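# Shelve labelled cartons onto rack boards A and B

## Task

Place each carton on the rack board named on its label (A is the higher board, B the lower one), resting flat on its bottom face and not stacked on any other carton; the attempt fails if any carton drops or slides down by more than a few centimetres.

## Robot and tools

Robot: two UR-type arms, left_arm and right_arm, each on its own carriage on one floor track. Each has a 140 mm parallel gripper. left_rail always holds the +y carriage and carries left_arm; right_rail carries right_arm. These names do not match the sides of camera images. left_arm's fingers can fold near the palm, so grip parts with the outer quarter of its pads and avoid pressing its fingertips into surfaces. right_arm's fingers are rigid.

Frame: one scene frame fixed to the table. The table top is z = 0, +z is up, +x is the direction the arms face, and +y is toward their left. The track runs along y at x = 0, with y = 0 at its middle. The table starts at x = 0.17 m. Each arm base sits at x = 0, y = its carriage position_m, z = 0.04 m. Reported gripper poses can be off by a few centimetres.

execute_actions(actions, cameras): actions is a list with one action, or empty to just read state and images. An action can hold "rows", "steps", "until", and device commands for left_rail or right_rail.
- rows: up to 15 rows, each applied for one control step of 1/30 s. Every row is a single list of 18 numbers in [-1, 1] covering both arms: left_arm shoulder pan, shoulder lift, elbow, wrist 1, wrist 2, wrist 3, then gripper position, force_limit, speed; then the same nine for right_arm.
- The six joint numbers are offsets, not poses. They count from the arm's Joint targets at the start of the action, not from the previous row, so repeating an offset in a later call moves the joint further. Scale: 1.0 = 1.481 rad for pan and lift, 2.222 rad for elbow and the three wrists.
- Gripper numbers are absolute commands, not offsets. position +1 is fully open (140 mm), about -0.8 is where the pads touch, and -1 closes until blocked. force_limit runs from about 14 N at -1 to 58 N at +1. speed runs from about 30 mm/s at -1 to 250 mm/s at +1. A faster close squeezes harder. To leave a gripper as it is, resend its last three numbers, because 0 is a real command.
- steps: 1 to 450, default 15, and at least one per row. After the last row, each arm keeps heading to that row's target.
- until: ends the action early on rail conditions, for example {"left_rail": {"position_status": ["!=", "moving"]}} or {"all": {"status": "ended"}}. Numbers need a comparison: =, !=, <, <=, >, >=.
- Rail commands: {"left_rail": {"position_m": p, "speed_m_s": v, "acceleration_factor": a}}. position_m is an absolute spot on the track in metres: left_rail -0.8 to 1.5, right_rail -1.5 to 0.8. speed_m_s is 0.01 to 1, and acceleration_factor is 0.1 to 1. {"stop": true} brakes a carriage. Keep the carriages at least 0.78 m apart. Let a carriage arrive before you place its gripper or end the scene.

move(target, speed, blend, stop_force, zero, blocking, cameras): plans smooth joint paths. target is one 18-number row or a list of up to 15 rows. All joint numbers are offsets from the Joint targets when the call starts, and every row in a list counts from that same point. speed is the top joint speed in rad/s, 0.01 to 3.14, default 0.5. blend is in rad and rounds corners in a list. stop_force is 4 to 120 N, shared by both arms; it ends an arm's path when it meets that much push. Use a slow speed with it, and leave it out when lifting away from a contact. zero (default true) re-zeroes the force sensor first. blocking=false returns early; after that, call wait or stop before sending rows or another move. The paths do not avoid obstacles or the other arm. The result adds a "move:" line: done, off_target, moving, held or fault, plus limits=held if a check blocked steps.

wait(seconds 0 to 10) lets the scene run. stop brakes a running move. zoom_image(camera, region [x0, y0, x1, y1] in pixels, at most 504x504) enlarges part of cam_low, cam_left_wrist or cam_right_wrist; each image is 672x504. zero_wrist_force(arm) re-zeroes that arm's wrist sensor. read_manual gives licence texts. finished_scene(scene) ends the scene for good; the goal must hold without the robot.

Results: Joint positions, Joint velocities and Joint targets give one block per arm, in the order rail (m), pan, lift, elbow, wrist 1, wrist 2, wrist 3 (rad). The result also gives end_effector_position (m, the point between the closed pads; the fingertips reach about 33 mm past it), end_effector_quat_wxyz, and velocities. Joint torques are in the same order without the rail. Wrist force and Wrist torque are in the gripper's own axes. object_status: 0 moving, 1 blocked while opening, 2 blocked while closing (a grip), 3 reached the command or pads met. position_measured is in counts: 3 is open, 230 is pads touching. Rail fields: position_m, position_status (moving, done, contact_stop, time_out, stopped, stopped_with_arm, stopped_for_other_arm, stopped_for_other_carriage) and position_answer (taken or not_taken). "joint command not followed" means the clearance check altered that arm's targets. Gripper geometry: the fingers point along its +z axis and close along its y axis.

Limits and cautions: joint targets track speed limits and a lead limit, so big motions need several calls. Contact torque limits are pan and lift 290, elbow 132, wrist 1 29.2, wrist 2 27.5 and wrist 3 31 N m. About 150 N of outside force on an arm causes a 10 s fault. Avoid any hard contact between the arms, including one gripper closing on the other. Long holds, outstretched poses and pushing into the unreachable heat the motors; 85 °C locks the arm. Do not drop parts, release them while they move, slam or shove hard, lever heavy parts off-centre, or let anything leave the table. Loose objects can get brief random nudges.

Each tool is called after "Request:" by a JSON object that holds its "fn" and its "kwargs", one argument or row to a line.

## Session

Request:
{"fn": "execute_actions", "kwargs": {
  "actions": []
}}

Scene clock: 0.00 s.
left_arm: end_effector_position=(+0.3563, +0.7786, +0.5790) position_measured=3 object_status=3 end_effector_quat_wxyz=(+0.000, +0.000, +1.000, +0.000) | right_arm: end_effector_position=(+0.3563, -0.6214, +0.5790) position_measured=3 object_status=3 end_effector_quat_wxyz=(+0.000, +0.000, +1.000, +0.000)
Joint positions: left_arm=[0.7 -0.281 -2.157 1.821 -1.235 -1.571 -0.28] | right_arm=[-0.7 -0.281 -2.157 1.821 -1.235 -1.571 -0.28]
Joint velocities: within noise
Joint torques (N m): no reading
Wrist force (N): no reading
Wrist torque (N m): no reading
Wrist force, peak (N): no reading
Joint targets: left_arm=[0.700 -0.280 -2.157 1.821 -1.235 -1.571 -0.280] | right_arm=[-0.700 -0.281 -2.157 1.821 -1.235 -1.571 -0.280]
Tool commands: left_gripper/position=+1.0 left_gripper/force_limit=+1.0 left_gripper/speed=+1.0 right_gripper/position=+1.0 right_gripper/force_limit=+1.0 right_gripper/speed=+1.0
left_rail: position_m=0.700 position_status=done
right_rail: position_m=-0.700 position_status=done

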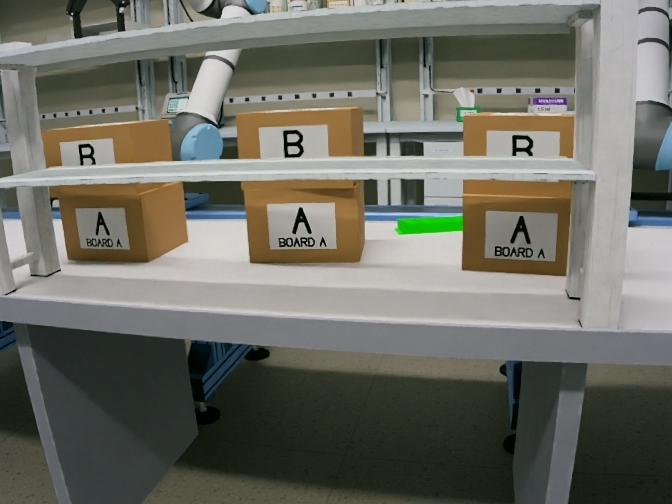

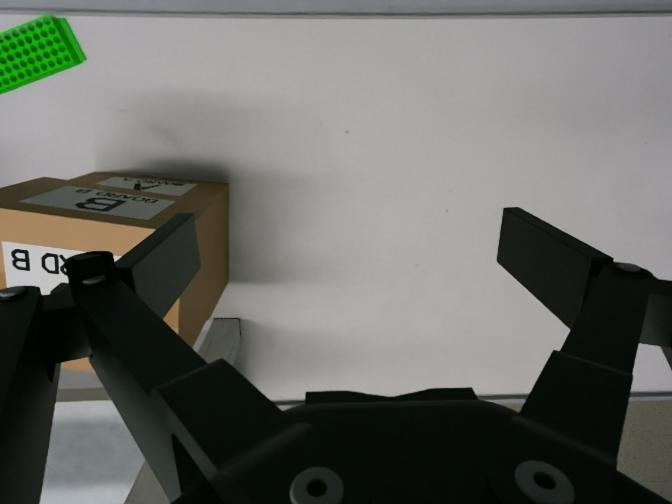

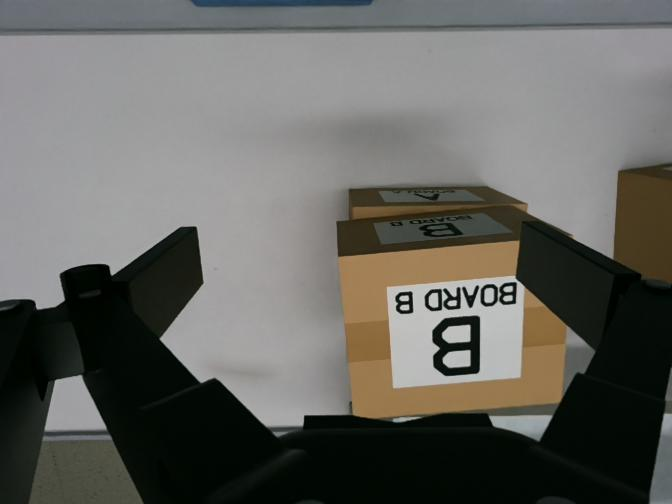

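Request:
{"fn": "zoom_image", "kwargs": {
  "camera": "cam_low",
  "region": [0, 0, 336, 336]
}}

Request:
{"fn": "zoom_image", "kwargs": {
  "camera": "cam_low",
  "region": [336, 0, 672, 336]
}}

Request:
{"fn": "zoom_image", "kwargs": {
  "camera": "cam_right_wrist",
  "region": [300, 0, 672, 440]
}}

Request:
{"fn": "zoom_image", "kwargs": {
  "camera": "cam_left_wrist",
  "region": [0, 0, 400, 440]
}}

Scaled by 1.500.

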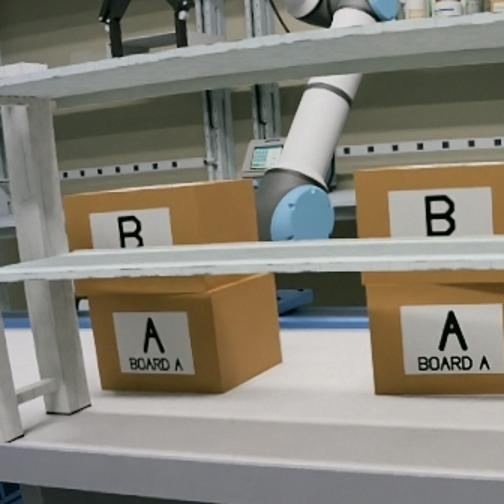

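Scaled by 1.500.

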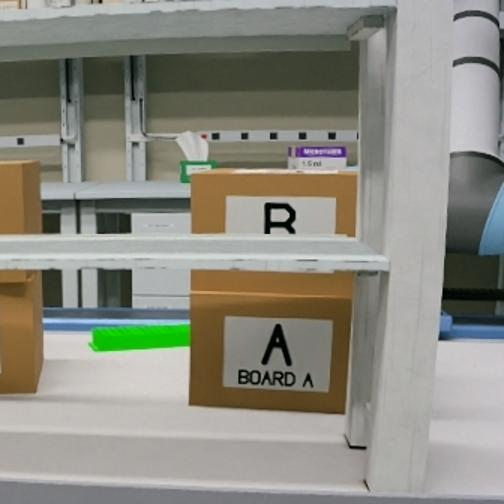

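Scaled by 1.145.

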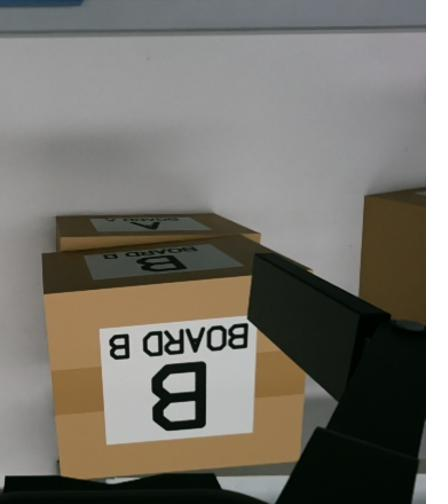

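Scaled by 1.145.

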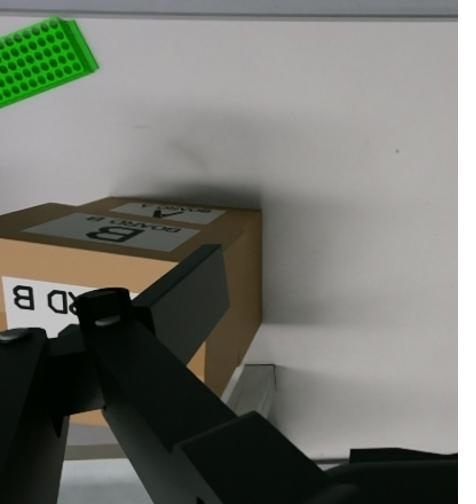

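Request:
{"fn": "move", "kwargs": {
  "target": [-0.871, 0, 0, 0, 0, 0, 1, 1, 1, 0.2637, 0.0554, 0.0622, 0.2544, 0.8195, 0.063, 1, 1, 1],
  "speed": 1.0,
  "cameras": []
}}

Scene clock: 643.70 s.
left_arm: end_effector_position=(+0.1742, +0.3794, +0.5790) position_measured=3 object_status=3 end_effector_quat_wxyz=(+0.000, +0.601, +0.799, +0.000) | right_arm: end_effector_position=(+0.3583, -0.1532, +0.7980) position_measured=3 object_status=3 end_effector_quat_wxyz=(-0.224, +0.229, +0.600, +0.733)
Joint positions: left_arm=[0.7 -1.571 -2.157 1.821 -1.235 -1.571 -0.28] | right_arm=[-0.7 0.11 -2.075 1.959 -0.67 0.25 -0.141]
Joint velocities: within noise
Joint torques (N m): left_arm=[-12.96 4.76 -48.31 -3.29 0.25 0.21] | right_arm=[9.77 6.42 -37.28 0 6.37 2.96]
Wrist force (N): left_arm=[-0.1 0.1 -0.4] | right_arm=[0.6 1.3 -0.1]
Wrist torque (N m): left_arm=[0.03 0.03 0.01] | right_arm=[0.30 -0.42 0.11]
Wrist force, peak (N): left_arm=[-0.7 -1.8 -0.3] | right_arm=[0.9 -4.0 -0.6]
Joint targets: left_arm=[0.700 -1.571 -2.157 1.821 -1.235 -1.571 -0.280] | right_arm=[-0.700 0.110 -2.075 1.959 -0.670 0.250 -0.141]
left_rail: position_m=0.700 position_status=done
right_rail: position_m=-0.700 position_status=done
move: done
No camera images: "cameras" was empty.

Request:
{"fn": "move", "kwargs": {
  "target": [-0.405, 0.3403, -0.9901, -0.405, -0.1125, 0.063, 1, 1, 1, 0.26333, 0.05537, 0.06233, 0.2545, 0.81944, 0.06346, 1, 1, 1],
  "speed": 1.2,
  "cameras": ["cam_right_wrist"]
}}

Scene clock: 653.20 s.
left_arm: end_effector_position=(+0.2070, +0.8435, +1.6875) position_measured=3 object_status=3 end_effector_quat_wxyz=(-0.355, -0.291, -0.039, +0.888) | right_arm: end_effector_position=(+0.5356, -0.3949, +0.5998) position_measured=3 object_status=3 end_effector_quat_wxyz=(+0.000, +0.707, +0.000, +0.707)
Joint positions: left_arm=[0.7 -2.171 -1.653 -0.379 -2.135 -1.821 -0.141] | right_arm=[-0.7 0.5 -1.993 2.098 -0.104 2.071 0]
Joint velocities: within noise
Joint torques (N m): left_arm=[-14.66 53.91 12.52 -0.66 -1.87 2.56] | right_arm=[11.6 0.89 -36.99 0.53 3.1 2.97]
Wrist force (N): left_arm=[-0.5 1.4 -0.2] | right_arm=[-0.6 0.9 -0.9]
Wrist torque (N m): left_arm=[0.11 0.37 -0.16] | right_arm=[-0.02 -0.29 0.05]
Wrist force, peak (N): left_arm=[-4.0 -1.3 -4.3] | right_arm=[-1.9 1.6 -1.9]
Joint targets: left_arm=[0.700 -2.171 -1.653 -0.379 -2.135 -1.821 -0.141] | right_arm=[-0.700 0.500 -1.993 2.098 -0.104 2.071 0.000]
left_rail: position_m=0.700 position_status=done
right_rail: position_m=-0.700 position_status=done
move: done
camera_calibration:
cam_right_wrist: T_world_to_cam=[[-0.0126333, -0.999665, -0.0225857, -0.367393], [-0.310242, 0.0253915, -0.950318, 0.747946], [0.950574, -0.00499858, -0.310459, -0.148839], [0, 0, 0, 1]] pos_world=[0.368885, -0.387005, 0.65628]
Images, in order (width x height): cam_right_wrist 672x504.

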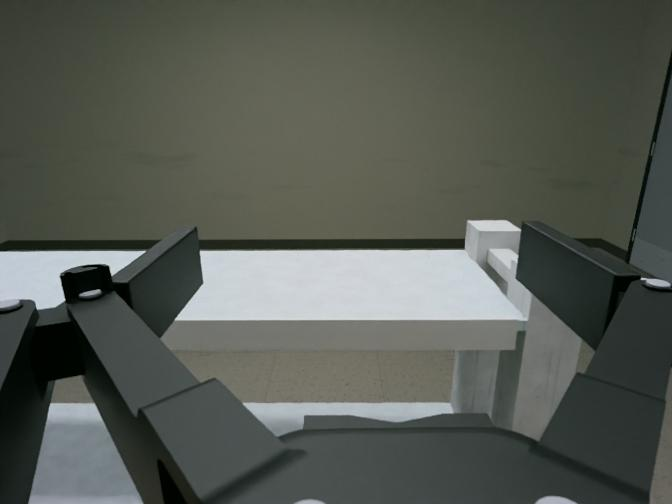

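Request:
{"fn": "move", "kwargs": {
  "target": [-0.99298, 0.34058, -0.7734, -0.40599, -0.11242, 0.06346, 1, 1, 1, 0, 0, 0, 0, 0, 0, 1, 1, 1],
  "speed": 1.0,
  "cameras": ["cam_left_wrist", "cam_low"]
}}

Scene clock: 701.63 s.
left_arm: end_effector_position=(+0.5356, +0.3951, +0.6006) position_measured=3 object_status=3 end_effector_quat_wxyz=(+0.000, +0.707, +0.000, +0.707) | right_arm: end_effector_position=(+0.5356, -0.3949, +0.5998) position_measured=3 object_status=3 end_effector_quat_wxyz=(+0.000, +0.707, +0.000, +0.707)
Joint positions: left_arm=[0.7 -3.641 -1.148 -2.097 -3.037 -2.071 0] | right_arm=[-0.7 0.5 -1.993 2.098 -0.104 2.071 0]
Joint velocities: within noise
Joint torques (N m): left_arm=[-17.43 36.88 40.94 -0.14 -2.34 2.97] | right_arm=[9.4 -0.78 -45.44 -0.56 2.78 2.73]
Wrist force (N): left_arm=[-1.1 0.7 -0.2] | right_arm=[-1.0 0.8 -1.1]
Wrist torque (N m): left_arm=[-0.12 0.18 0.29] | right_arm=[-0.04 -0.21 0.04]
Wrist force, peak (N): left_arm=[-8.7 1.9 -5.2] | right_arm=[-0.9 1.1 -1.4]
Joint targets: left_arm=[0.700 -3.642 -1.148 -2.098 -3.037 -2.071 0.000] | right_arm=[-0.700 0.500 -1.993 2.098 -0.104 2.071 0.000]
left_rail: position_m=0.700 position_status=done
right_rail: position_m=-0.700 position_status=done
move: done
camera_calibration:
cam_left_wrist: T_world_to_cam=[[-0.0181613, -0.999833, -0.00224924, 0.415058], [-0.337529, 0.00824851, -0.941279, 0.738958], [0.94114, -0.0163356, -0.337623, -0.112053], [0, 0, 0, 1]] pos_world=[0.362415, 0.407063, 0.658667]
Images, in order (width x height): cam_low 672x504, cam_left_wrist 672x504.

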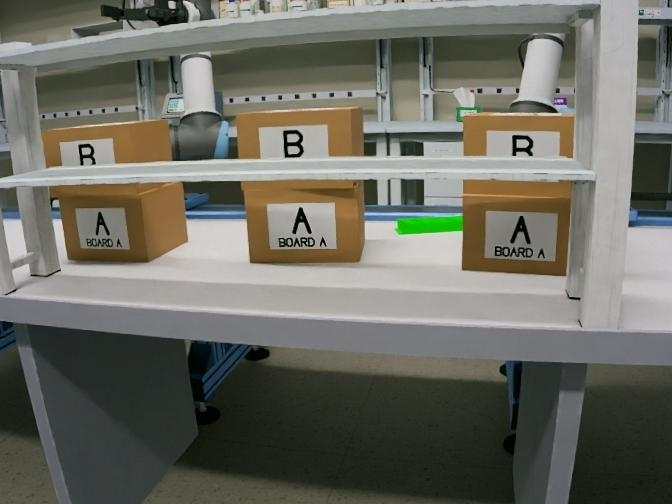

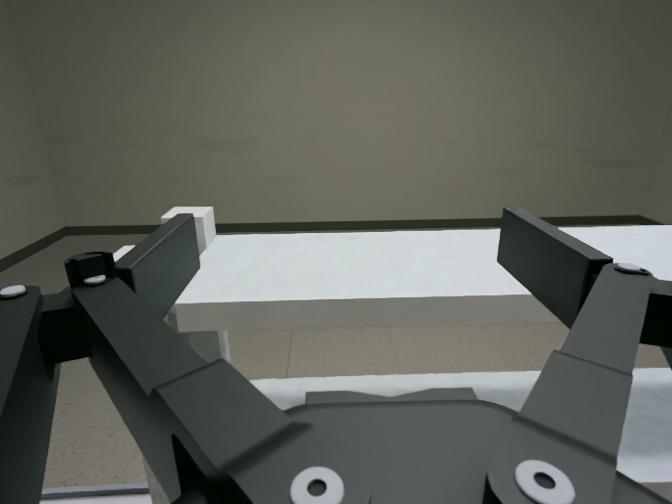

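Request:
{"fn": "move", "kwargs": {
  "target": [0, -0.10817, 0.21877, -0.48375, 0.054, 0, 1, 1, 1, 0, 0.10817, -0.21877, 0.48375, -0.054, 0, 1, 1, 1],
  "speed": 1.0,
  "cameras": ["cam_left_wrist", "cam_right_wrist"]
}}

Scene clock: 791.03 s.
left_arm: end_effector_position=(+0.4587, +0.3949, +0.6350) position_measured=3 object_status=3 end_effector_quat_wxyz=(-0.071, +0.891, -0.150, +0.423) | right_arm: end_effector_position=(+0.4588, -0.3948, +0.6346) position_measured=3 object_status=3 end_effector_quat_wxyz=(+0.071, +0.891, +0.150, +0.423)
Joint positions: left_arm=[0.7 -3.642 -1.308 -1.611 -4.112 -1.951 0] | right_arm=[-0.7 0.5 -1.833 1.612 0.97 1.951 0]
Joint velocities: within noise
Joint torques (N m): left_arm=[-9.31 0.77 58.72 -4.23 1.71 2.93] | right_arm=[6.24 -9.09 -48.37 4.36 -2.1 2.89]
Wrist force (N): left_arm=[-0.9 0.3 -0.1] | right_arm=[-0.7 0.1 -1.3]
Wrist torque (N m): left_arm=[-0.12 0.11 0.30] | right_arm=[0.01 -0.12 0.12]
Wrist force, peak (N): left_arm=[-1.4 3.0 0.0] | right_arm=[-2.4 1.1 -2.2]
Joint targets: left_arm=[0.700 -3.642 -1.308 -1.611 -4.112 -1.951 0.000] | right_arm=[-0.700 0.500 -1.832 1.612 0.971 1.951 0.000]
left_rail: position_m=0.700 position_status=done
right_rail: position_m=-0.700 position_status=done
move: done
camera_calibration:
cam_left_wrist: T_world_to_cam=[[-0.222412, -0.944276, -0.242645, 0.63796], [-0.822214, 0.31541, -0.473794, 0.549679], [0.523925, 0.0941292, -0.846547, 0.442918], [0, 0, 0, 1]] pos_world=[0.361788, 0.387345, 0.790184]
cam_right_wrist: T_world_to_cam=[[0.183372, -0.952276, 0.24402, -0.607891], [-0.81344, -0.286368, -0.50627, 0.58316], [0.551988, -0.10566, -0.827131, 0.405986], [0, 0, 0, 1]] pos_world=[0.361736, -0.368985, 0.779377]
Images, in order (width x height): cam_left_wrist 672x504, cam_right_wrist 672x504.

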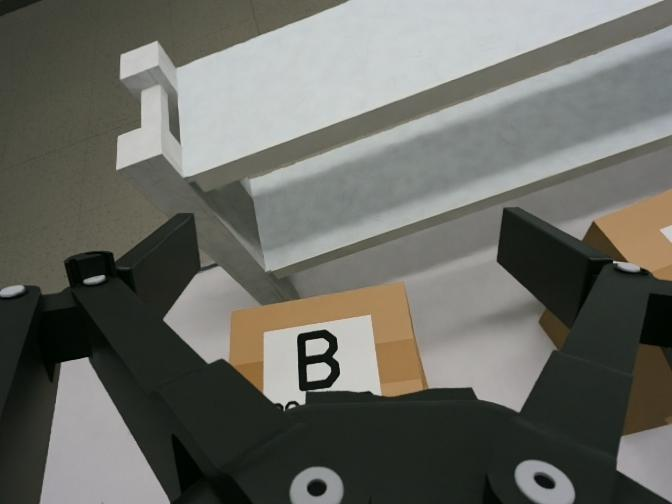

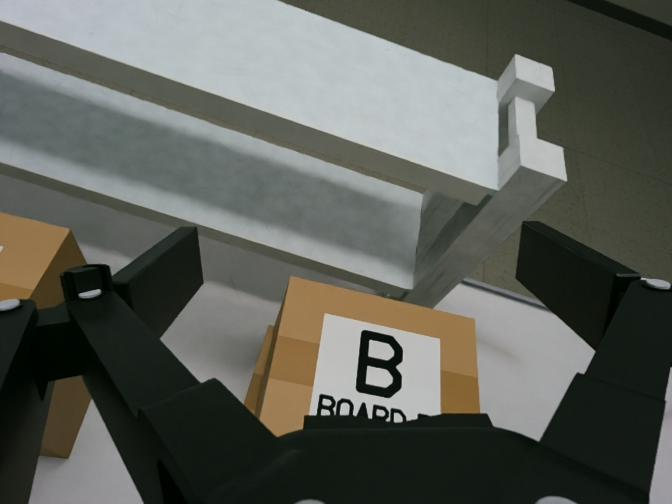

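Request:
{"fn": "zoom_image", "kwargs": {
  "camera": "cam_left_wrist",
  "region": [160, 160, 480, 420]
}}

Request:
{"fn": "zoom_image", "kwargs": {
  "camera": "cam_right_wrist",
  "region": [200, 160, 520, 420]
}}

Request:
{"fn": "zoom_image", "kwargs": {
  "camera": "cam_right_wrist",
  "region": [0, 180, 220, 480]
}}

Request:
{"fn": "zoom_image", "kwargs": {
  "camera": "cam_left_wrist",
  "region": [500, 160, 672, 450]
}}

Scaled by 1.575.

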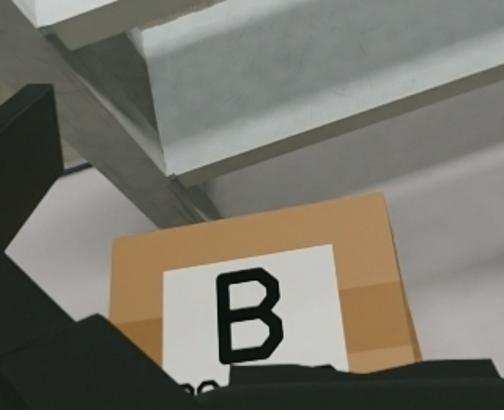

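Scaled by 1.575.

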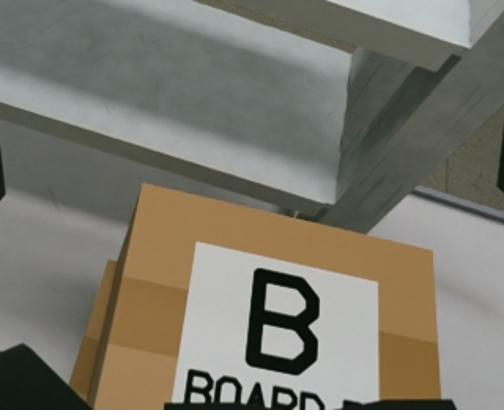

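Scaled by 1.680.

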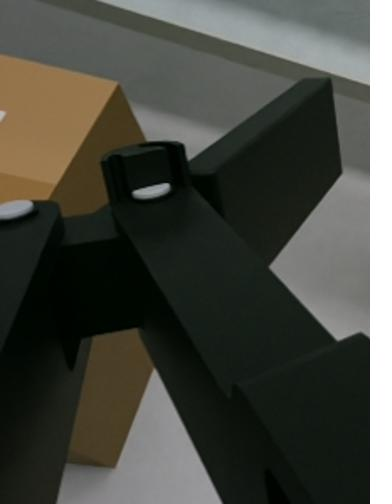

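Scaled by 1.738.

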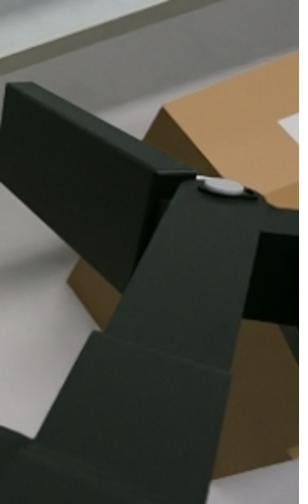

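Request:
{"fn": "execute_actions", "kwargs": {
  "actions": [
    {"left_rail": {"position_m": 0.57, "speed_m_s": 0.3}, "right_rail": {"position_m": -0.56, "speed_m_s": 0.3}, "steps": 150, "until": {"all": {"status": "ended"}}}
  ],
  "cameras": ["cam_left_wrist", "cam_right_wrist"]
}}

Scene clock: 919.63 s.
left_arm: end_effector_position=(+0.4587, +0.2649, +0.6350) position_measured=3 object_status=3 end_effector_quat_wxyz=(-0.071, +0.891, -0.150, +0.423) end_effector_velocity=(+0.000, -0.001, -0.001) end_effector_angular_velocity=(+0.001, +0.001, +0.001) | right_arm: end_effector_position=(+0.4588, -0.2549, +0.6346) position_measured=3 object_status=3 end_effector_quat_wxyz=(+0.071, +0.891, +0.150, +0.423) end_effector_velocity=(+0.000, +0.001, +0.000) end_effector_angular_velocity=(+0.000, -0.001, +0.002)
Joint positions: left_arm=[0.57 -3.642 -1.308 -1.611 -4.112 -1.951 0] | right_arm=[-0.56 0.5 -1.832 1.612 0.971 1.951 0]
Joint velocities: left_arm=[-0.001 -0.001 0 -0.001 0 -0.001 -0.001] | right_arm=[0.001 0 0 0 -0.001 -0.001 -0.002]
Joint torques (N m): left_arm=[2.95 11.94 51.17 -2.07 1.13 2.61] | right_arm=[-4.55 -19.07 -41.12 2.97 -1.79 2.48]
Wrist force (N): left_arm=[-0.9 0.3 0.2] | right_arm=[-0.5 0.3 -1.2]
Wrist torque (N m): left_arm=[-0.13 0.11 0.30] | right_arm=[0.06 -0.15 0.12]
Wrist force, peak (N): left_arm=[-1.4 -1.4 0.0] | right_arm=[-1.2 2.0 -1.3]
Joint targets: left_arm=[0.570 -3.642 -1.308 -1.611 -4.112 -1.951 0.000] | right_arm=[-0.560 0.500 -1.832 1.612 0.971 1.951 0.000]
Tool commands: left_gripper/position=+1.0 left_gripper/force_limit=+1.0 left_gripper/speed=+1.0 right_gripper/position=+1.0 right_gripper/force_limit=+1.0 right_gripper/speed=+1.0
left_rail: position_m=0.570 speed_m_s=0.30 position_status=done
right_rail: position_m=-0.560 speed_m_s=0.30 position_status=done
camera_calibration:
cam_left_wrist: T_world_to_cam=[[-0.22242, -0.944265, -0.24268, 0.515326], [-0.822335, 0.315412, -0.473581, 0.590526], [0.52373, 0.0942299, -0.846656, 0.455276], [0, 0, 0, 1]] pos_world=[0.361788, 0.257445, 0.790184]
cam_right_wrist: T_world_to_cam=[[0.183427, -0.952233, 0.244144, -0.474775], [-0.813478, -0.286471, -0.50615, 0.62312], [0.551914, -0.105764, -0.827167, 0.420799], [0, 0, 0, 1]] pos_world=[0.361736, -0.229086, 0.779377]
Images, in order (width x height): cam_left_wrist 672x504, cam_right_wrist 672x504.

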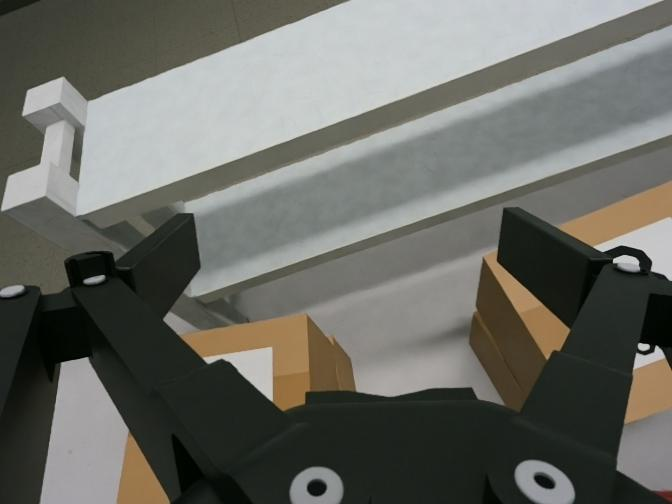

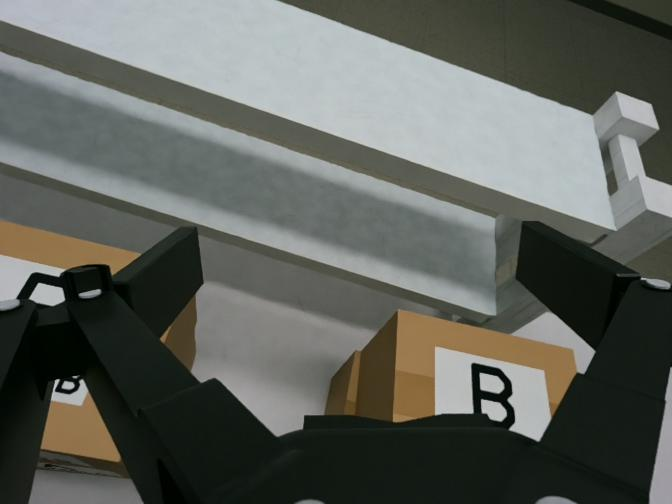

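Request:
{"fn": "zoom_image", "kwargs": {
  "camera": "cam_left_wrist",
  "region": [430, 160, 672, 480]
}}

Request:
{"fn": "zoom_image", "kwargs": {
  "camera": "cam_right_wrist",
  "region": [0, 200, 240, 504]
}}

Scaled by 1.575.

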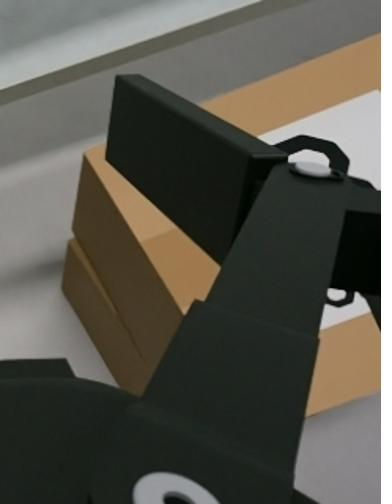

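Scaled by 1.658.

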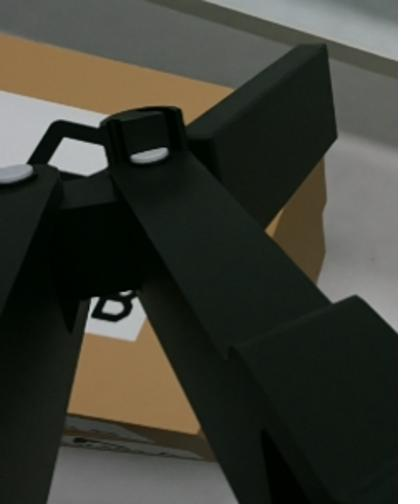

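Request:
{"fn": "execute_actions", "kwargs": {
  "actions": [
    {"left_rail": {"position_m": 0.60}, "right_rail": {"position_m": -0.63}, "steps": 120, "until": {"all": {"status": "ended"}}}
  ],
  "cameras": []
}}

Request:
{"fn": "move", "kwargs": {
  "target": [-0.2235, -0.0206, -0.2876, 0.6379, -0.199, -0.70693, -1, -1, -1, 0.13376, -0.0102, 0.30108, -0.63227, 0.04496, 0.70693, -1, -1, -1],
  "speed": 0.8,
  "cameras": ["cam_low", "cam_left_wrist", "cam_right_wrist"]
}}

Scene clock: 1016.37 s.
left_arm: end_effector_position=(+0.4587, +0.2948, +0.6351) position_measured=3 object_status=3 end_effector_quat_wxyz=(-0.071, +0.891, -0.150, +0.423) | right_arm: end_effector_position=(+0.4588, -0.3247, +0.6346) position_measured=3 object_status=3 end_effector_quat_wxyz=(+0.071, +0.891, +0.150, +0.423) end_effector_velocity=(+0.000, -0.001, +0.000) end_effector_angular_velocity=(+0.000, +0.000, +0.002)
Joint positions: left_arm=[0.6 -3.642 -1.308 -1.611 -4.112 -1.951 0] | right_arm=[-0.63 0.5 -1.833 1.612 0.971 1.951 0]
Joint velocities: left_arm=[within noise] | right_arm=[-0.001 0 0 0 0 -0.001 -0.002]
Joint torques (N m): left_arm=[9.69 36.26 44.15 -0.72 -0.38 2.42] | right_arm=[-13.5 -24.51 -33.86 1.33 -1.17 2.62]
Wrist force (N): left_arm=[-0.7 0.4 0.0] | right_arm=[-0.5 0.1 -1.0]
Wrist torque (N m): left_arm=[-0.12 0.07 0.30] | right_arm=[0.00 -0.16 0.13]
Wrist force, peak (N): left_arm=[0.2 2.6 0.1] | right_arm=[0.1 -2.0 -1.3]
Joint targets: left_arm=[0.600 -3.642 -1.308 -1.611 -4.112 -1.951 0.000] | right_arm=[-0.630 0.500 -1.832 1.612 0.971 1.951 0.000]
Tool commands: left_gripper/position=+1.0 left_gripper/force_limit=+1.0 left_gripper/speed=+1.0 right_gripper/position=+1.0 right_gripper/force_limit=+1.0 right_gripper/speed=+1.0
left_rail: position_m=0.600 speed_m_s=0.30 position_status=done
right_rail: position_m=-0.630 speed_m_s=0.30 position_status=done
No camera images: "cameras" was empty.

Scene clock: 1021.30 s.
left_arm: end_effector_position=(+0.4643, +0.2030, +0.4495) position_measured=230 object_status=3 end_effector_quat_wxyz=(+0.502, +0.503, +0.498, +0.498) | right_arm: end_effector_position=(+0.4898, -0.1968, +0.4509) position_measured=230 object_status=3 end_effector_quat_wxyz=(+0.552, -0.551, +0.443, -0.443)
Joint positions: left_arm=[0.6 -3.973 -1.339 -2.25 -2.694 -2.393 -1.57] | right_arm=[-0.63 0.698 -1.848 2.281 -0.434 2.051 1.571]
Joint velocities: within noise
Joint torques (N m): left_arm=[-13.3 4.24 39.64 4.55 -1.96 -2.51] | right_arm=[9.83 -29.53 -37.03 -5.81 3.21 2.89]
Wrist force (N): left_arm=[-0.3 0.1 0.0] | right_arm=[-0.3 1.3 1.2]
Wrist torque (N m): left_arm=[0.07 0.19 -0.30] | right_arm=[-0.41 -0.11 -0.39]
Wrist force, peak (N): left_arm=[-3.0 -1.5 -3.1] | right_arm=[-2.5 1.4 -4.6]
Joint targets: left_arm=[0.600 -3.973 -1.339 -2.250 -2.694 -2.393 -1.570] | right_arm=[-0.630 0.698 -1.848 2.281 -0.434 2.051 1.571]
left_rail: position_m=0.600 speed_m_s=0.30 position_status=done
right_rail: position_m=-0.630 speed_m_s=0.30 position_status=done
move: done
camera_calibration:
cam_left_wrist: T_world_to_cam=[[-0.0176812, -0.0030076, 0.999839, -0.431616], [-0.346649, -0.937952, -0.0089516, 0.351587], [0.937828, -0.346751, 0.0155416, -0.189211], [0, 0, 0, 1]] pos_world=[0.291693, 0.262865, 0.437635]
cam_right_wrist: T_world_to_cam=[[-0.0164324, 0.0203561, -0.999658, 0.46978], [-0.508369, 0.86075, 0.0258841, 0.408468], [0.860982, 0.508621, -0.00379576, -0.143753], [0, 0, 0, 1]] pos_world=[0.339141, -0.288035, 0.458501]

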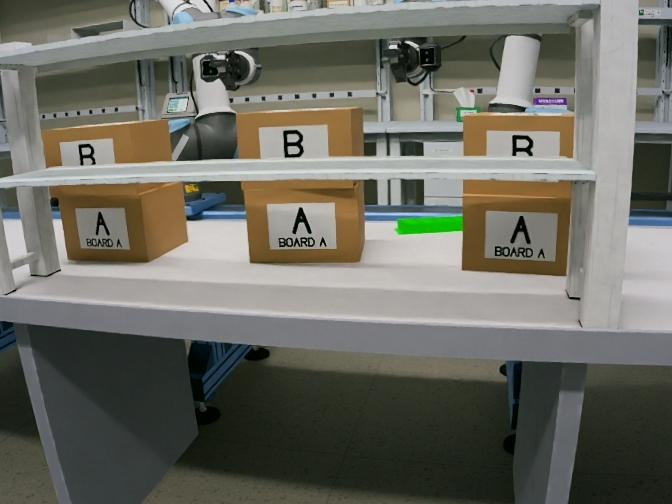

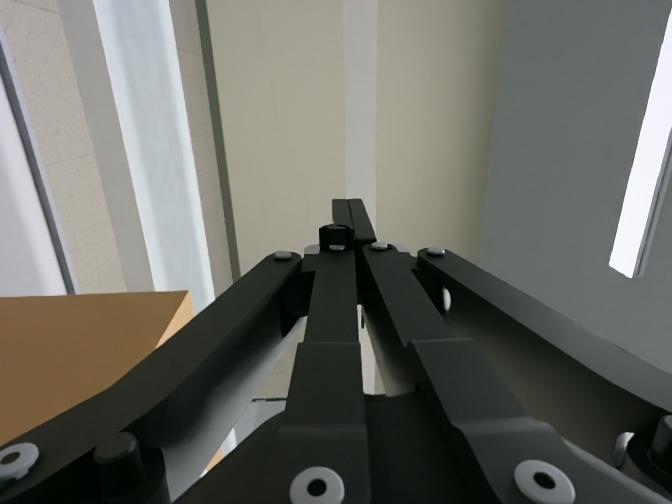

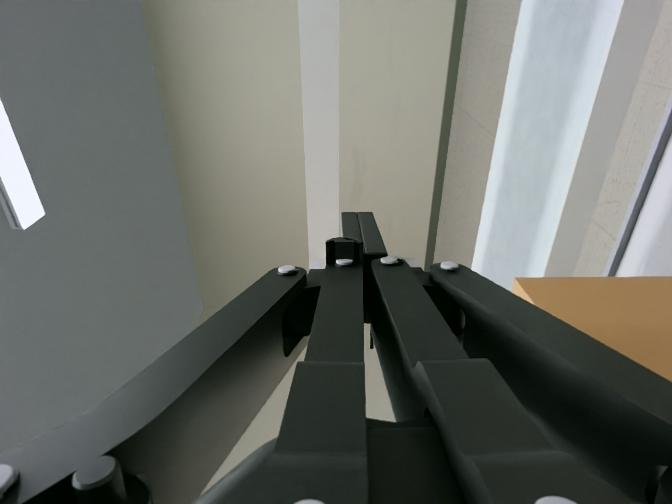

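Request:
{"fn": "zoom_image", "kwargs": {
  "camera": "cam_low",
  "region": [160, 20, 480, 200]
}}

Scaled by 1.575.

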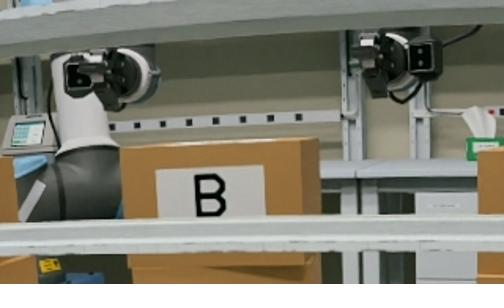

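Request:
{"fn": "move", "kwargs": {
  "target": [0, -0.18265, -0.08641, 0.20815, 0, 0, -1, -1, -1, 0, 0.18778, 0.08951, -0.21467, 0, 0, -1, -1, -1],
  "speed": 0.4,
  "stop_force": 15,
  "cameras": ["cam_low", "cam_left_wrist", "cam_right_wrist"]
}}

Scene clock: 1060.20 s.
left_arm: end_effector_position=(+0.4642, +0.2031, +0.2615) position_measured=230 object_status=3 end_effector_quat_wxyz=(+0.502, +0.503, +0.498, +0.498) | right_arm: end_effector_position=(+0.4900, -0.1966, +0.2627) position_measured=230 object_status=3 end_effector_quat_wxyz=(+0.552, -0.551, +0.443, -0.443)
Joint positions: left_arm=[0.6 -3.973 -1.61 -2.442 -2.232 -2.393 -1.57] | right_arm=[-0.63 0.698 -1.569 2.479 -0.911 2.051 1.571]
Joint velocities: within noise
Joint torques (N m): left_arm=[-10.33 15.32 22.08 5.3 -1.49 -2.59] | right_arm=[8.13 -19.44 -20.66 -6.81 2.53 2.67]
Wrist force (N): left_arm=[0.4 -0.5 -0.3] | right_arm=[0.1 1.1 1.7]
Wrist torque (N m): left_arm=[-0.05 0.04 -0.31] | right_arm=[-0.44 -0.17 -0.36]
Wrist force, peak (N): left_arm=[0.6 -1.9 -0.2] | right_arm=[0.0 2.8 1.4]
Joint targets: left_arm=[0.600 -3.973 -1.610 -2.442 -2.232 -2.393 -1.570] | right_arm=[-0.630 0.698 -1.569 2.479 -0.911 2.051 1.571]
left_rail: position_m=0.600 speed_m_s=0.30 position_status=done
right_rail: position_m=-0.630 speed_m_s=0.30 position_status=done
move: done
camera_calibration:
cam_left_wrist: T_world_to_cam=[[-0.0176812, -0.0030076, 0.999839, -0.243648], [-0.346649, -0.937952, -0.0089516, 0.34987], [0.937828, -0.346751, 0.0155416, -0.186195], [0, 0, 0, 1]] pos_world=[0.291593, 0.262865, 0.249635]
cam_right_wrist: T_world_to_cam=[[-0.0165187, 0.0203057, -0.999657, 0.281658], [-0.508367, 0.860751, 0.0258846, 0.413268], [0.860982, 0.508621, -0.00389575, -0.144714], [0, 0, 0, 1]] pos_world=[0.339341, -0.287836, 0.270301]

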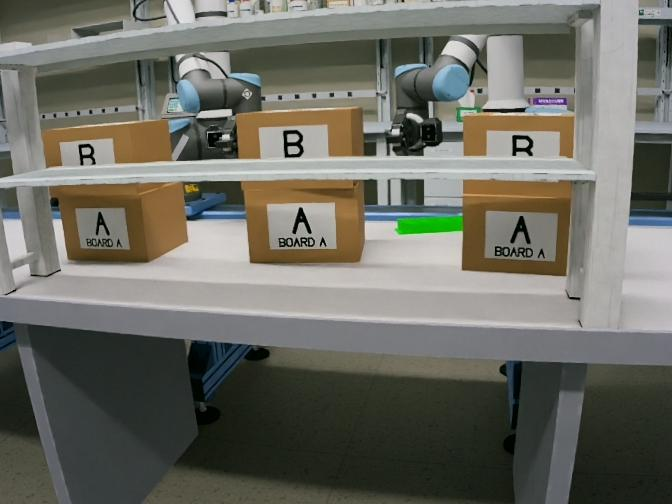

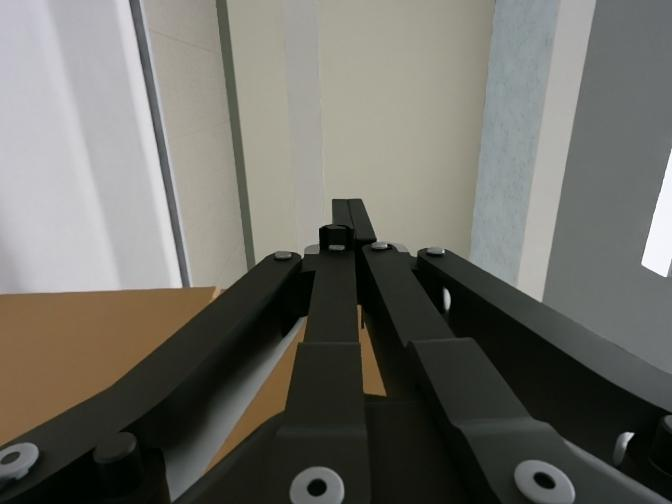

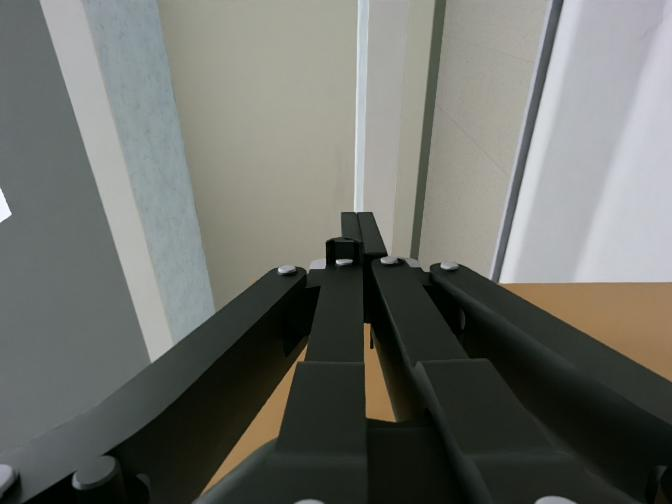

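Request:
{"fn": "zoom_image", "kwargs": {
  "camera": "cam_left_wrist",
  "region": [240, 100, 660, 300]
}}

Request:
{"fn": "zoom_image", "kwargs": {
  "camera": "cam_right_wrist",
  "region": [0, 0, 480, 300]
}}

Request:
{"fn": "zoom_image", "kwargs": {
  "camera": "cam_low",
  "region": [140, 60, 480, 280]
}}

Scaled by 1.200.

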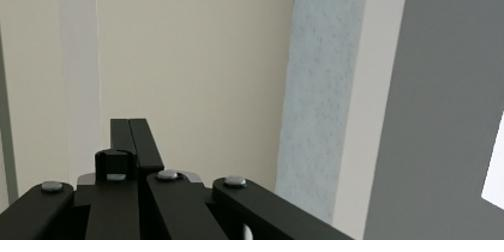

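Scaled by 1.050.

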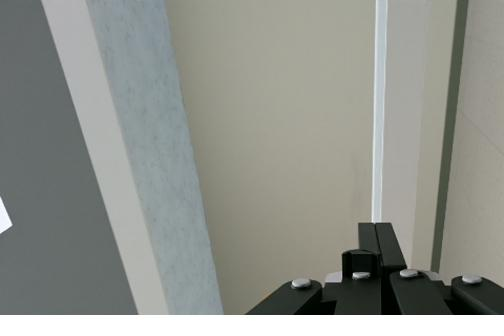

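Scaled by 1.482.

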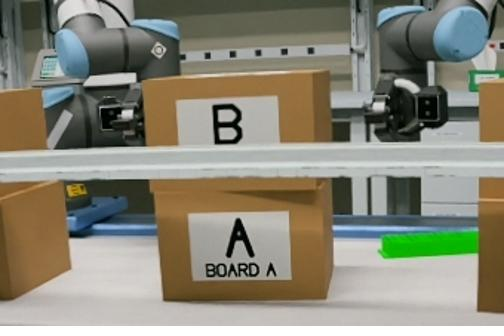

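Request:
{"fn": "zoom_image", "kwargs": {
  "camera": "cam_left_wrist",
  "region": [140, 240, 420, 440]
}}

Request:
{"fn": "zoom_image", "kwargs": {
  "camera": "cam_right_wrist",
  "region": [260, 230, 672, 504]
}}

Scaled by 1.800.

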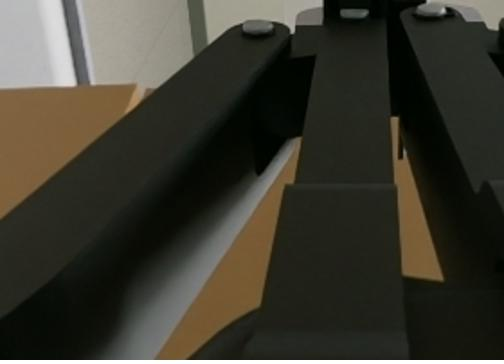

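Scaled by 1.223.

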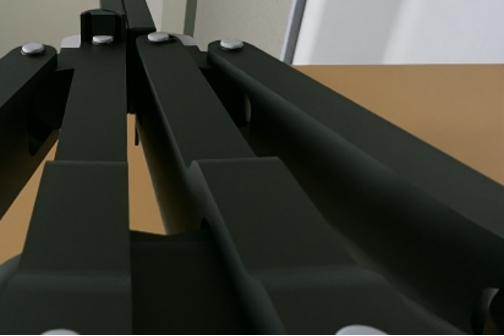

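Request:
{"fn": "move", "kwargs": {
  "target": [-0.0711, -0.08325, 0.06557, -0.00963, -0.04748, 0, -1, -1, -1, 0.10831, 0.07968, -0.05896, 0.00572, 0.07219, 0, -1, -1, -1],
  "speed": 0.03,
  "stop_force": 8,
  "cameras": ["cam_low"]
}}

Scene clock: 1142.60 s.
left_arm: end_effector_position=(+0.4724, +0.1357, +0.2626) position_measured=230 object_status=3 end_effector_quat_wxyz=(+0.502, +0.502, +0.498, +0.498) | right_arm: end_effector_position=(+0.4851, -0.1346, +0.2636) position_measured=230 object_status=3 end_effector_quat_wxyz=(+0.552, -0.551, +0.443, -0.442)
Joint positions: left_arm=[0.6 -4.062 -1.715 -2.318 -2.25 -2.483 -1.57] | right_arm=[-0.63 0.825 -1.476 2.376 -0.901 2.177 1.571]
Joint velocities: within noise
Joint torques (N m): left_arm=[13.15 67.32 23.33 3.84 1.3 -2.63] | right_arm=[-12.66 -51.86 -22.32 -4.76 -4.48 2.63]
Wrist force (N): left_arm=[1.3 -0.2 0.2] | right_arm=[3.9 -0.4 2.1]
Wrist torque (N m): left_arm=[-0.01 0.10 -0.32] | right_arm=[-0.34 -0.03 -0.29]
Wrist force, peak (N): left_arm=[9.2 2.8 -2.8] | right_arm=[8.8 -0.1 1.8]
Joint targets: left_arm=[0.600 -4.062 -1.715 -2.318 -2.250 -2.483 -1.570] | right_arm=[-0.630 0.825 -1.476 2.376 -0.901 2.177 1.571]
left_rail: position_m=0.600 speed_m_s=0.30 position_status=done
right_rail: position_m=-0.630 speed_m_s=0.30 position_status=done
move: contact (left_arm, right_arm); left_arm: the elbow is farthest, 0.022 rad from its target; right_arm: the shoulder pan is farthest, 0.034 rad from its target
Images, in order (width x height): cam_low 672x504.

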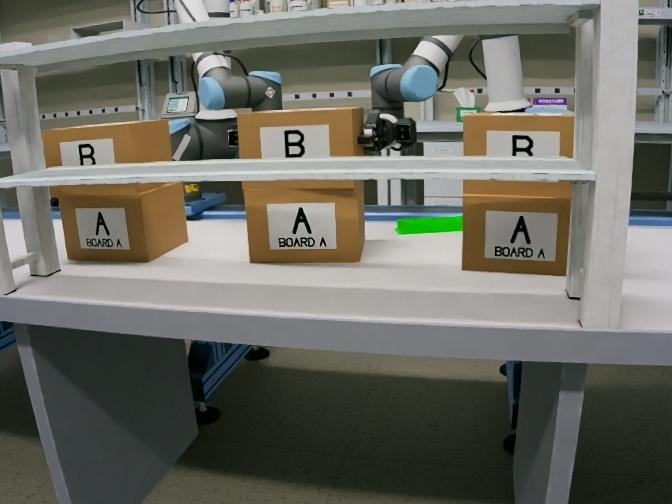

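Request:
{"fn": "move", "kwargs": {
  "target": [-0.003135, -0.003991, 0.003312, -0.000652, -0.002089, 0, -1, -1, -1, 0.004912, 0.003861, -0.002994, 0.00042, 0.003274, 0, -1, -1, -1],
  "speed": 0.03,
  "stop_force": 60,
  "zero": false,
  "cameras": []
}}

Scene clock: 1173.07 s.
left_arm: end_effector_position=(+0.4728, +0.1324, +0.2625) position_measured=230 object_status=3 end_effector_quat_wxyz=(+0.502, +0.502, +0.498, +0.498) | right_arm: end_effector_position=(+0.4847, -0.1306, +0.2636) position_measured=230 object_status=3 end_effector_quat_wxyz=(+0.552, -0.551, +0.443, -0.442)
Joint positions: left_arm=[0.6 -4.067 -1.72 -2.312 -2.252 -2.487 -1.57] | right_arm=[-0.63 0.832 -1.471 2.37 -0.9 2.184 1.571]
Joint velocities: within noise
Joint torques (N m): left_arm=[-2.82 61.85 50.35 6.76 22.04 -1.7] | right_arm=[46.74 -20.33 -44.84 0.11 -12.09 2.28]
Wrist force (N): left_arm=[54.7 8.4 -19.0] | right_arm=[60.2 -8.8 3.6]
Wrist torque (N m): left_arm=[0.32 -1.82 -0.90] | right_arm=[-0.13 1.39 -0.16]
Wrist force, peak (N): left_arm=[59.6 10.3 -21.3] | right_arm=[60.2 -8.8 3.6]
Joint targets: left_arm=[0.600 -4.067 -1.720 -2.312 -2.252 -2.487 -1.570] | right_arm=[-0.630 0.832 -1.471 2.370 -0.900 2.184 1.571]
left_rail: position_m=0.600 speed_m_s=0.30 position_status=done
right_rail: position_m=-0.630 speed_m_s=0.30 position_status=done
move: contact (left_arm)
No camera images: "cameras" was empty.

Request:
{"fn": "move", "kwargs": {
  "target": [0.001176, 0.001497, -0.001242, 0.000245, 0.000783, 0, -1, -1, -1, -0.001842, -0.001448, 0.001123, -0.000158, -0.001228, 0, -1, -1, -1],
  "speed": 0.03,
  "cameras": []
}}

Scene clock: 1180.90 s.
left_arm: end_effector_position=(+0.4726, +0.1335, +0.2626) position_measured=230 object_status=3 end_effector_quat_wxyz=(+0.502, +0.502, +0.498, +0.498) | right_arm: end_effector_position=(+0.4848, -0.1319, +0.2636) position_measured=230 object_status=3 end_effector_quat_wxyz=(+0.552, -0.551, +0.443, -0.442)
Joint positions: left_arm=[0.6 -4.065 -1.718 -2.314 -2.251 -2.485 -1.57] | right_arm=[-0.63 0.829 -1.473 2.372 -0.901 2.182 1.571]
Joint velocities: within noise
Joint torques (N m): left_arm=[6.53 61.46 36.05 8.9 15.46 -2.06] | right_arm=[11.06 -46.19 -25.15 -6.31 -22.1 0.93]
Wrist force (N): left_arm=[32.4 5.9 -12.3] | right_arm=[39.7 -6.3 8.6]
Wrist torque (N m): left_arm=[0.22 -1.05 -0.68] | right_arm=[-0.21 1.04 -0.20]
Wrist force, peak (N): left_arm=[58.8 9.4 -19.6] | right_arm=[60.3 -8.3 3.7]
Joint targets: left_arm=[0.600 -4.065 -1.718 -2.314 -2.251 -2.485 -1.570] | right_arm=[-0.630 0.829 -1.473 2.372 -0.901 2.182 1.571]
left_rail: position_m=0.600 speed_m_s=0.30 position_status=done
right_rail: position_m=-0.630 speed_m_s=0.30 position_status=done
move: done
No camera images: "cameras" was empty.

Request:
{"fn": "move", "kwargs": {
  "target": [0, 0.02265, 0.00595, -0.02105, 0, 0, -1, -1, -1, 0, -0.02414, -0.00633, 0.02242, 0, 0, -1, -1, -1],
  "speed": 0.04,
  "cameras": ["cam_low"]
}}

Scene clock: 1258.90 s.
left_arm: end_effector_position=(+0.4726, +0.1338, +0.2824) position_measured=230 object_status=3 end_effector_quat_wxyz=(+0.502, +0.502, +0.498, +0.498) | right_arm: end_effector_position=(+0.4849, -0.1320, +0.2836) position_measured=230 object_status=3 end_effector_quat_wxyz=(+0.552, -0.551, +0.443, -0.442)
Joint positions: left_arm=[0.6 -4.065 -1.684 -2.301 -2.298 -2.485 -1.57] | right_arm=[-0.63 0.829 -1.509 2.358 -0.851 2.182 1.571]
Joint velocities: within noise
Joint torques (N m): left_arm=[2.41 73.35 70.19 2.86 4.87 -2.28] | right_arm=[10.96 -63.04 -52.82 -2.61 -4.9 -0.4]
Wrist force (N): left_arm=[30.9 -8.9 -10.0] | right_arm=[32.5 12.2 4.8]
Wrist torque (N m): left_arm=[-0.42 -1.03 -0.37] | right_arm=[-0.84 0.78 -0.48]
Wrist force, peak (N): left_arm=[33.2 -9.0 -11.0] | right_arm=[39.5 -6.1 8.8]
Joint targets: left_arm=[0.600 -4.065 -1.684 -2.301 -2.298 -2.485 -1.570] | right_arm=[-0.630 0.829 -1.509 2.358 -0.851 2.182 1.571]
left_rail: position_m=0.600 speed_m_s=0.30 position_status=done
right_rail: position_m=-0.630 speed_m_s=0.30 position_status=done
move: done
Images, in order (width x height): cam_low 672x504.

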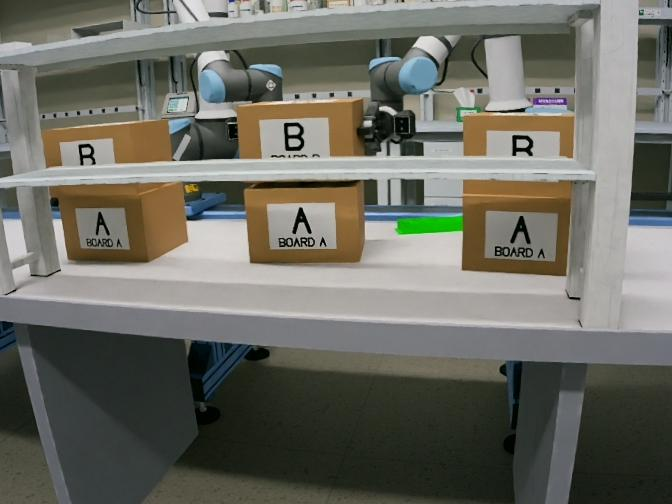

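Request:
{"fn": "move", "kwargs": {
  "target": [
    [-0.00078, 0.02562, 0.00914, -0.02622, -0.00052, 0, -1, -1, -1, 0.00123, -0.02717, -0.00947, 0.02758, 0.00082, 0, -1, -1, -1],
    [-0.00078, 0.05028, 0.01833, -0.05185, -0.00052, 0, -1, -1, -1, 0.00123, -0.0532, -0.01915, 0.05461, 0.00082, 0, -1, -1, -1],
    [-0.00078, 0.07182, 0.02779, -0.07566, -0.00052, 0, -1, -1, -1, 0.00123, -0.07565, -0.02908, 0.0795, 0.00082, 0, -1, -1, -1]
  ],
  "speed": 0.08,
  "blend": 0.02,
  "cameras": ["cam_low", "cam_left_wrist", "cam_right_wrist"]
}}

Scene clock: 1304.73 s.
left_arm: end_effector_position=(+0.4727, +0.1327, +0.3559) position_measured=230 object_status=3 end_effector_quat_wxyz=(+0.502, +0.502, +0.498, +0.498) | right_arm: end_effector_position=(+0.4847, -0.1311, +0.3570) position_measured=230 object_status=3 end_effector_quat_wxyz=(+0.552, -0.551, +0.443, -0.442)
Joint positions: left_arm=[0.6 -4.066 -1.578 -2.24 -2.466 -2.487 -1.57] | right_arm=[-0.63 0.831 -1.621 2.293 -0.674 2.183 1.571]
Joint velocities: within noise
Joint torques (N m): left_arm=[-27.08 63.02 81.52 3.92 8.55 -1.92] | right_arm=[42.62 -51.46 -60.7 -3.9 -9.84 -0.26]
Wrist force (N): left_arm=[47.2 -8.5 -15.4] | right_arm=[49.7 13.1 7.0]
Wrist torque (N m): left_arm=[-0.39 -1.60 -0.49] | right_arm=[-0.82 1.36 -0.49]
Wrist force, peak (N): left_arm=[50.4 -9.1 -16.0] | right_arm=[53.1 14.1 7.6]
Joint targets: left_arm=[0.600 -4.066 -1.578 -2.239 -2.466 -2.487 -1.570] | right_arm=[-0.630 0.831 -1.621 2.293 -0.674 2.183 1.571]
left_rail: position_m=0.600 speed_m_s=0.30 position_status=done
right_rail: position_m=-0.630 speed_m_s=0.30 position_status=done
move: done
camera_calibration:
cam_left_wrist: T_world_to_cam=[[-0.0181343, -0.00252437, 0.999832, -0.337951], [-0.346146, -0.938141, -0.00864678, 0.28741], [0.938005, -0.346245, 0.0161387, -0.220401], [0, 0, 0, 1]] pos_world=[0.300094, 0.192465, 0.343936]
cam_right_wrist: T_world_to_cam=[[-0.0164973, 0.0206654, -0.99965, 0.374581], [-0.508369, 0.860741, 0.0261834, 0.351693], [0.860981, 0.508624, -0.00369419, -0.173257], [0, 0, 0, 1]] pos_world=[0.334141, -0.222335, 0.364602]

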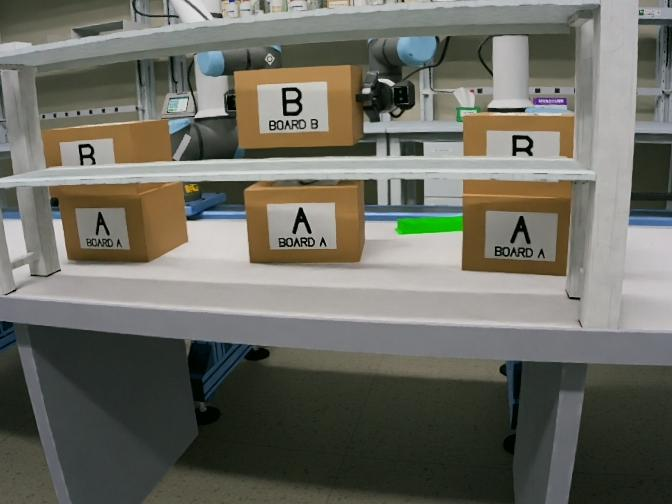

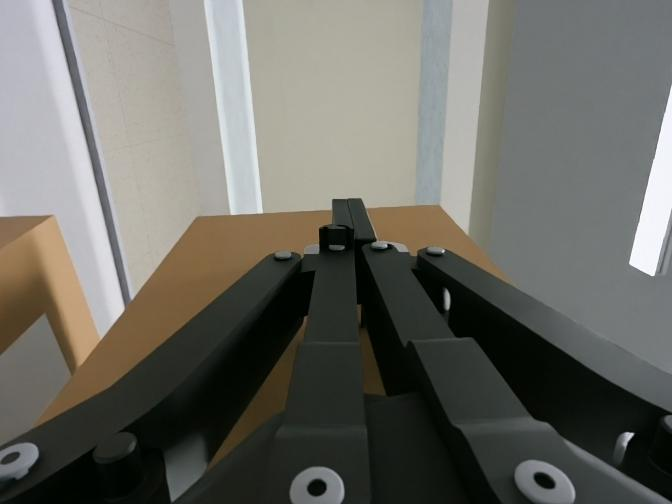

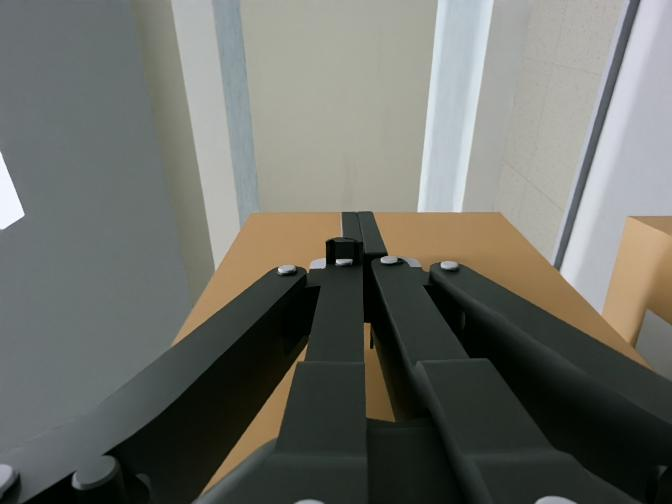

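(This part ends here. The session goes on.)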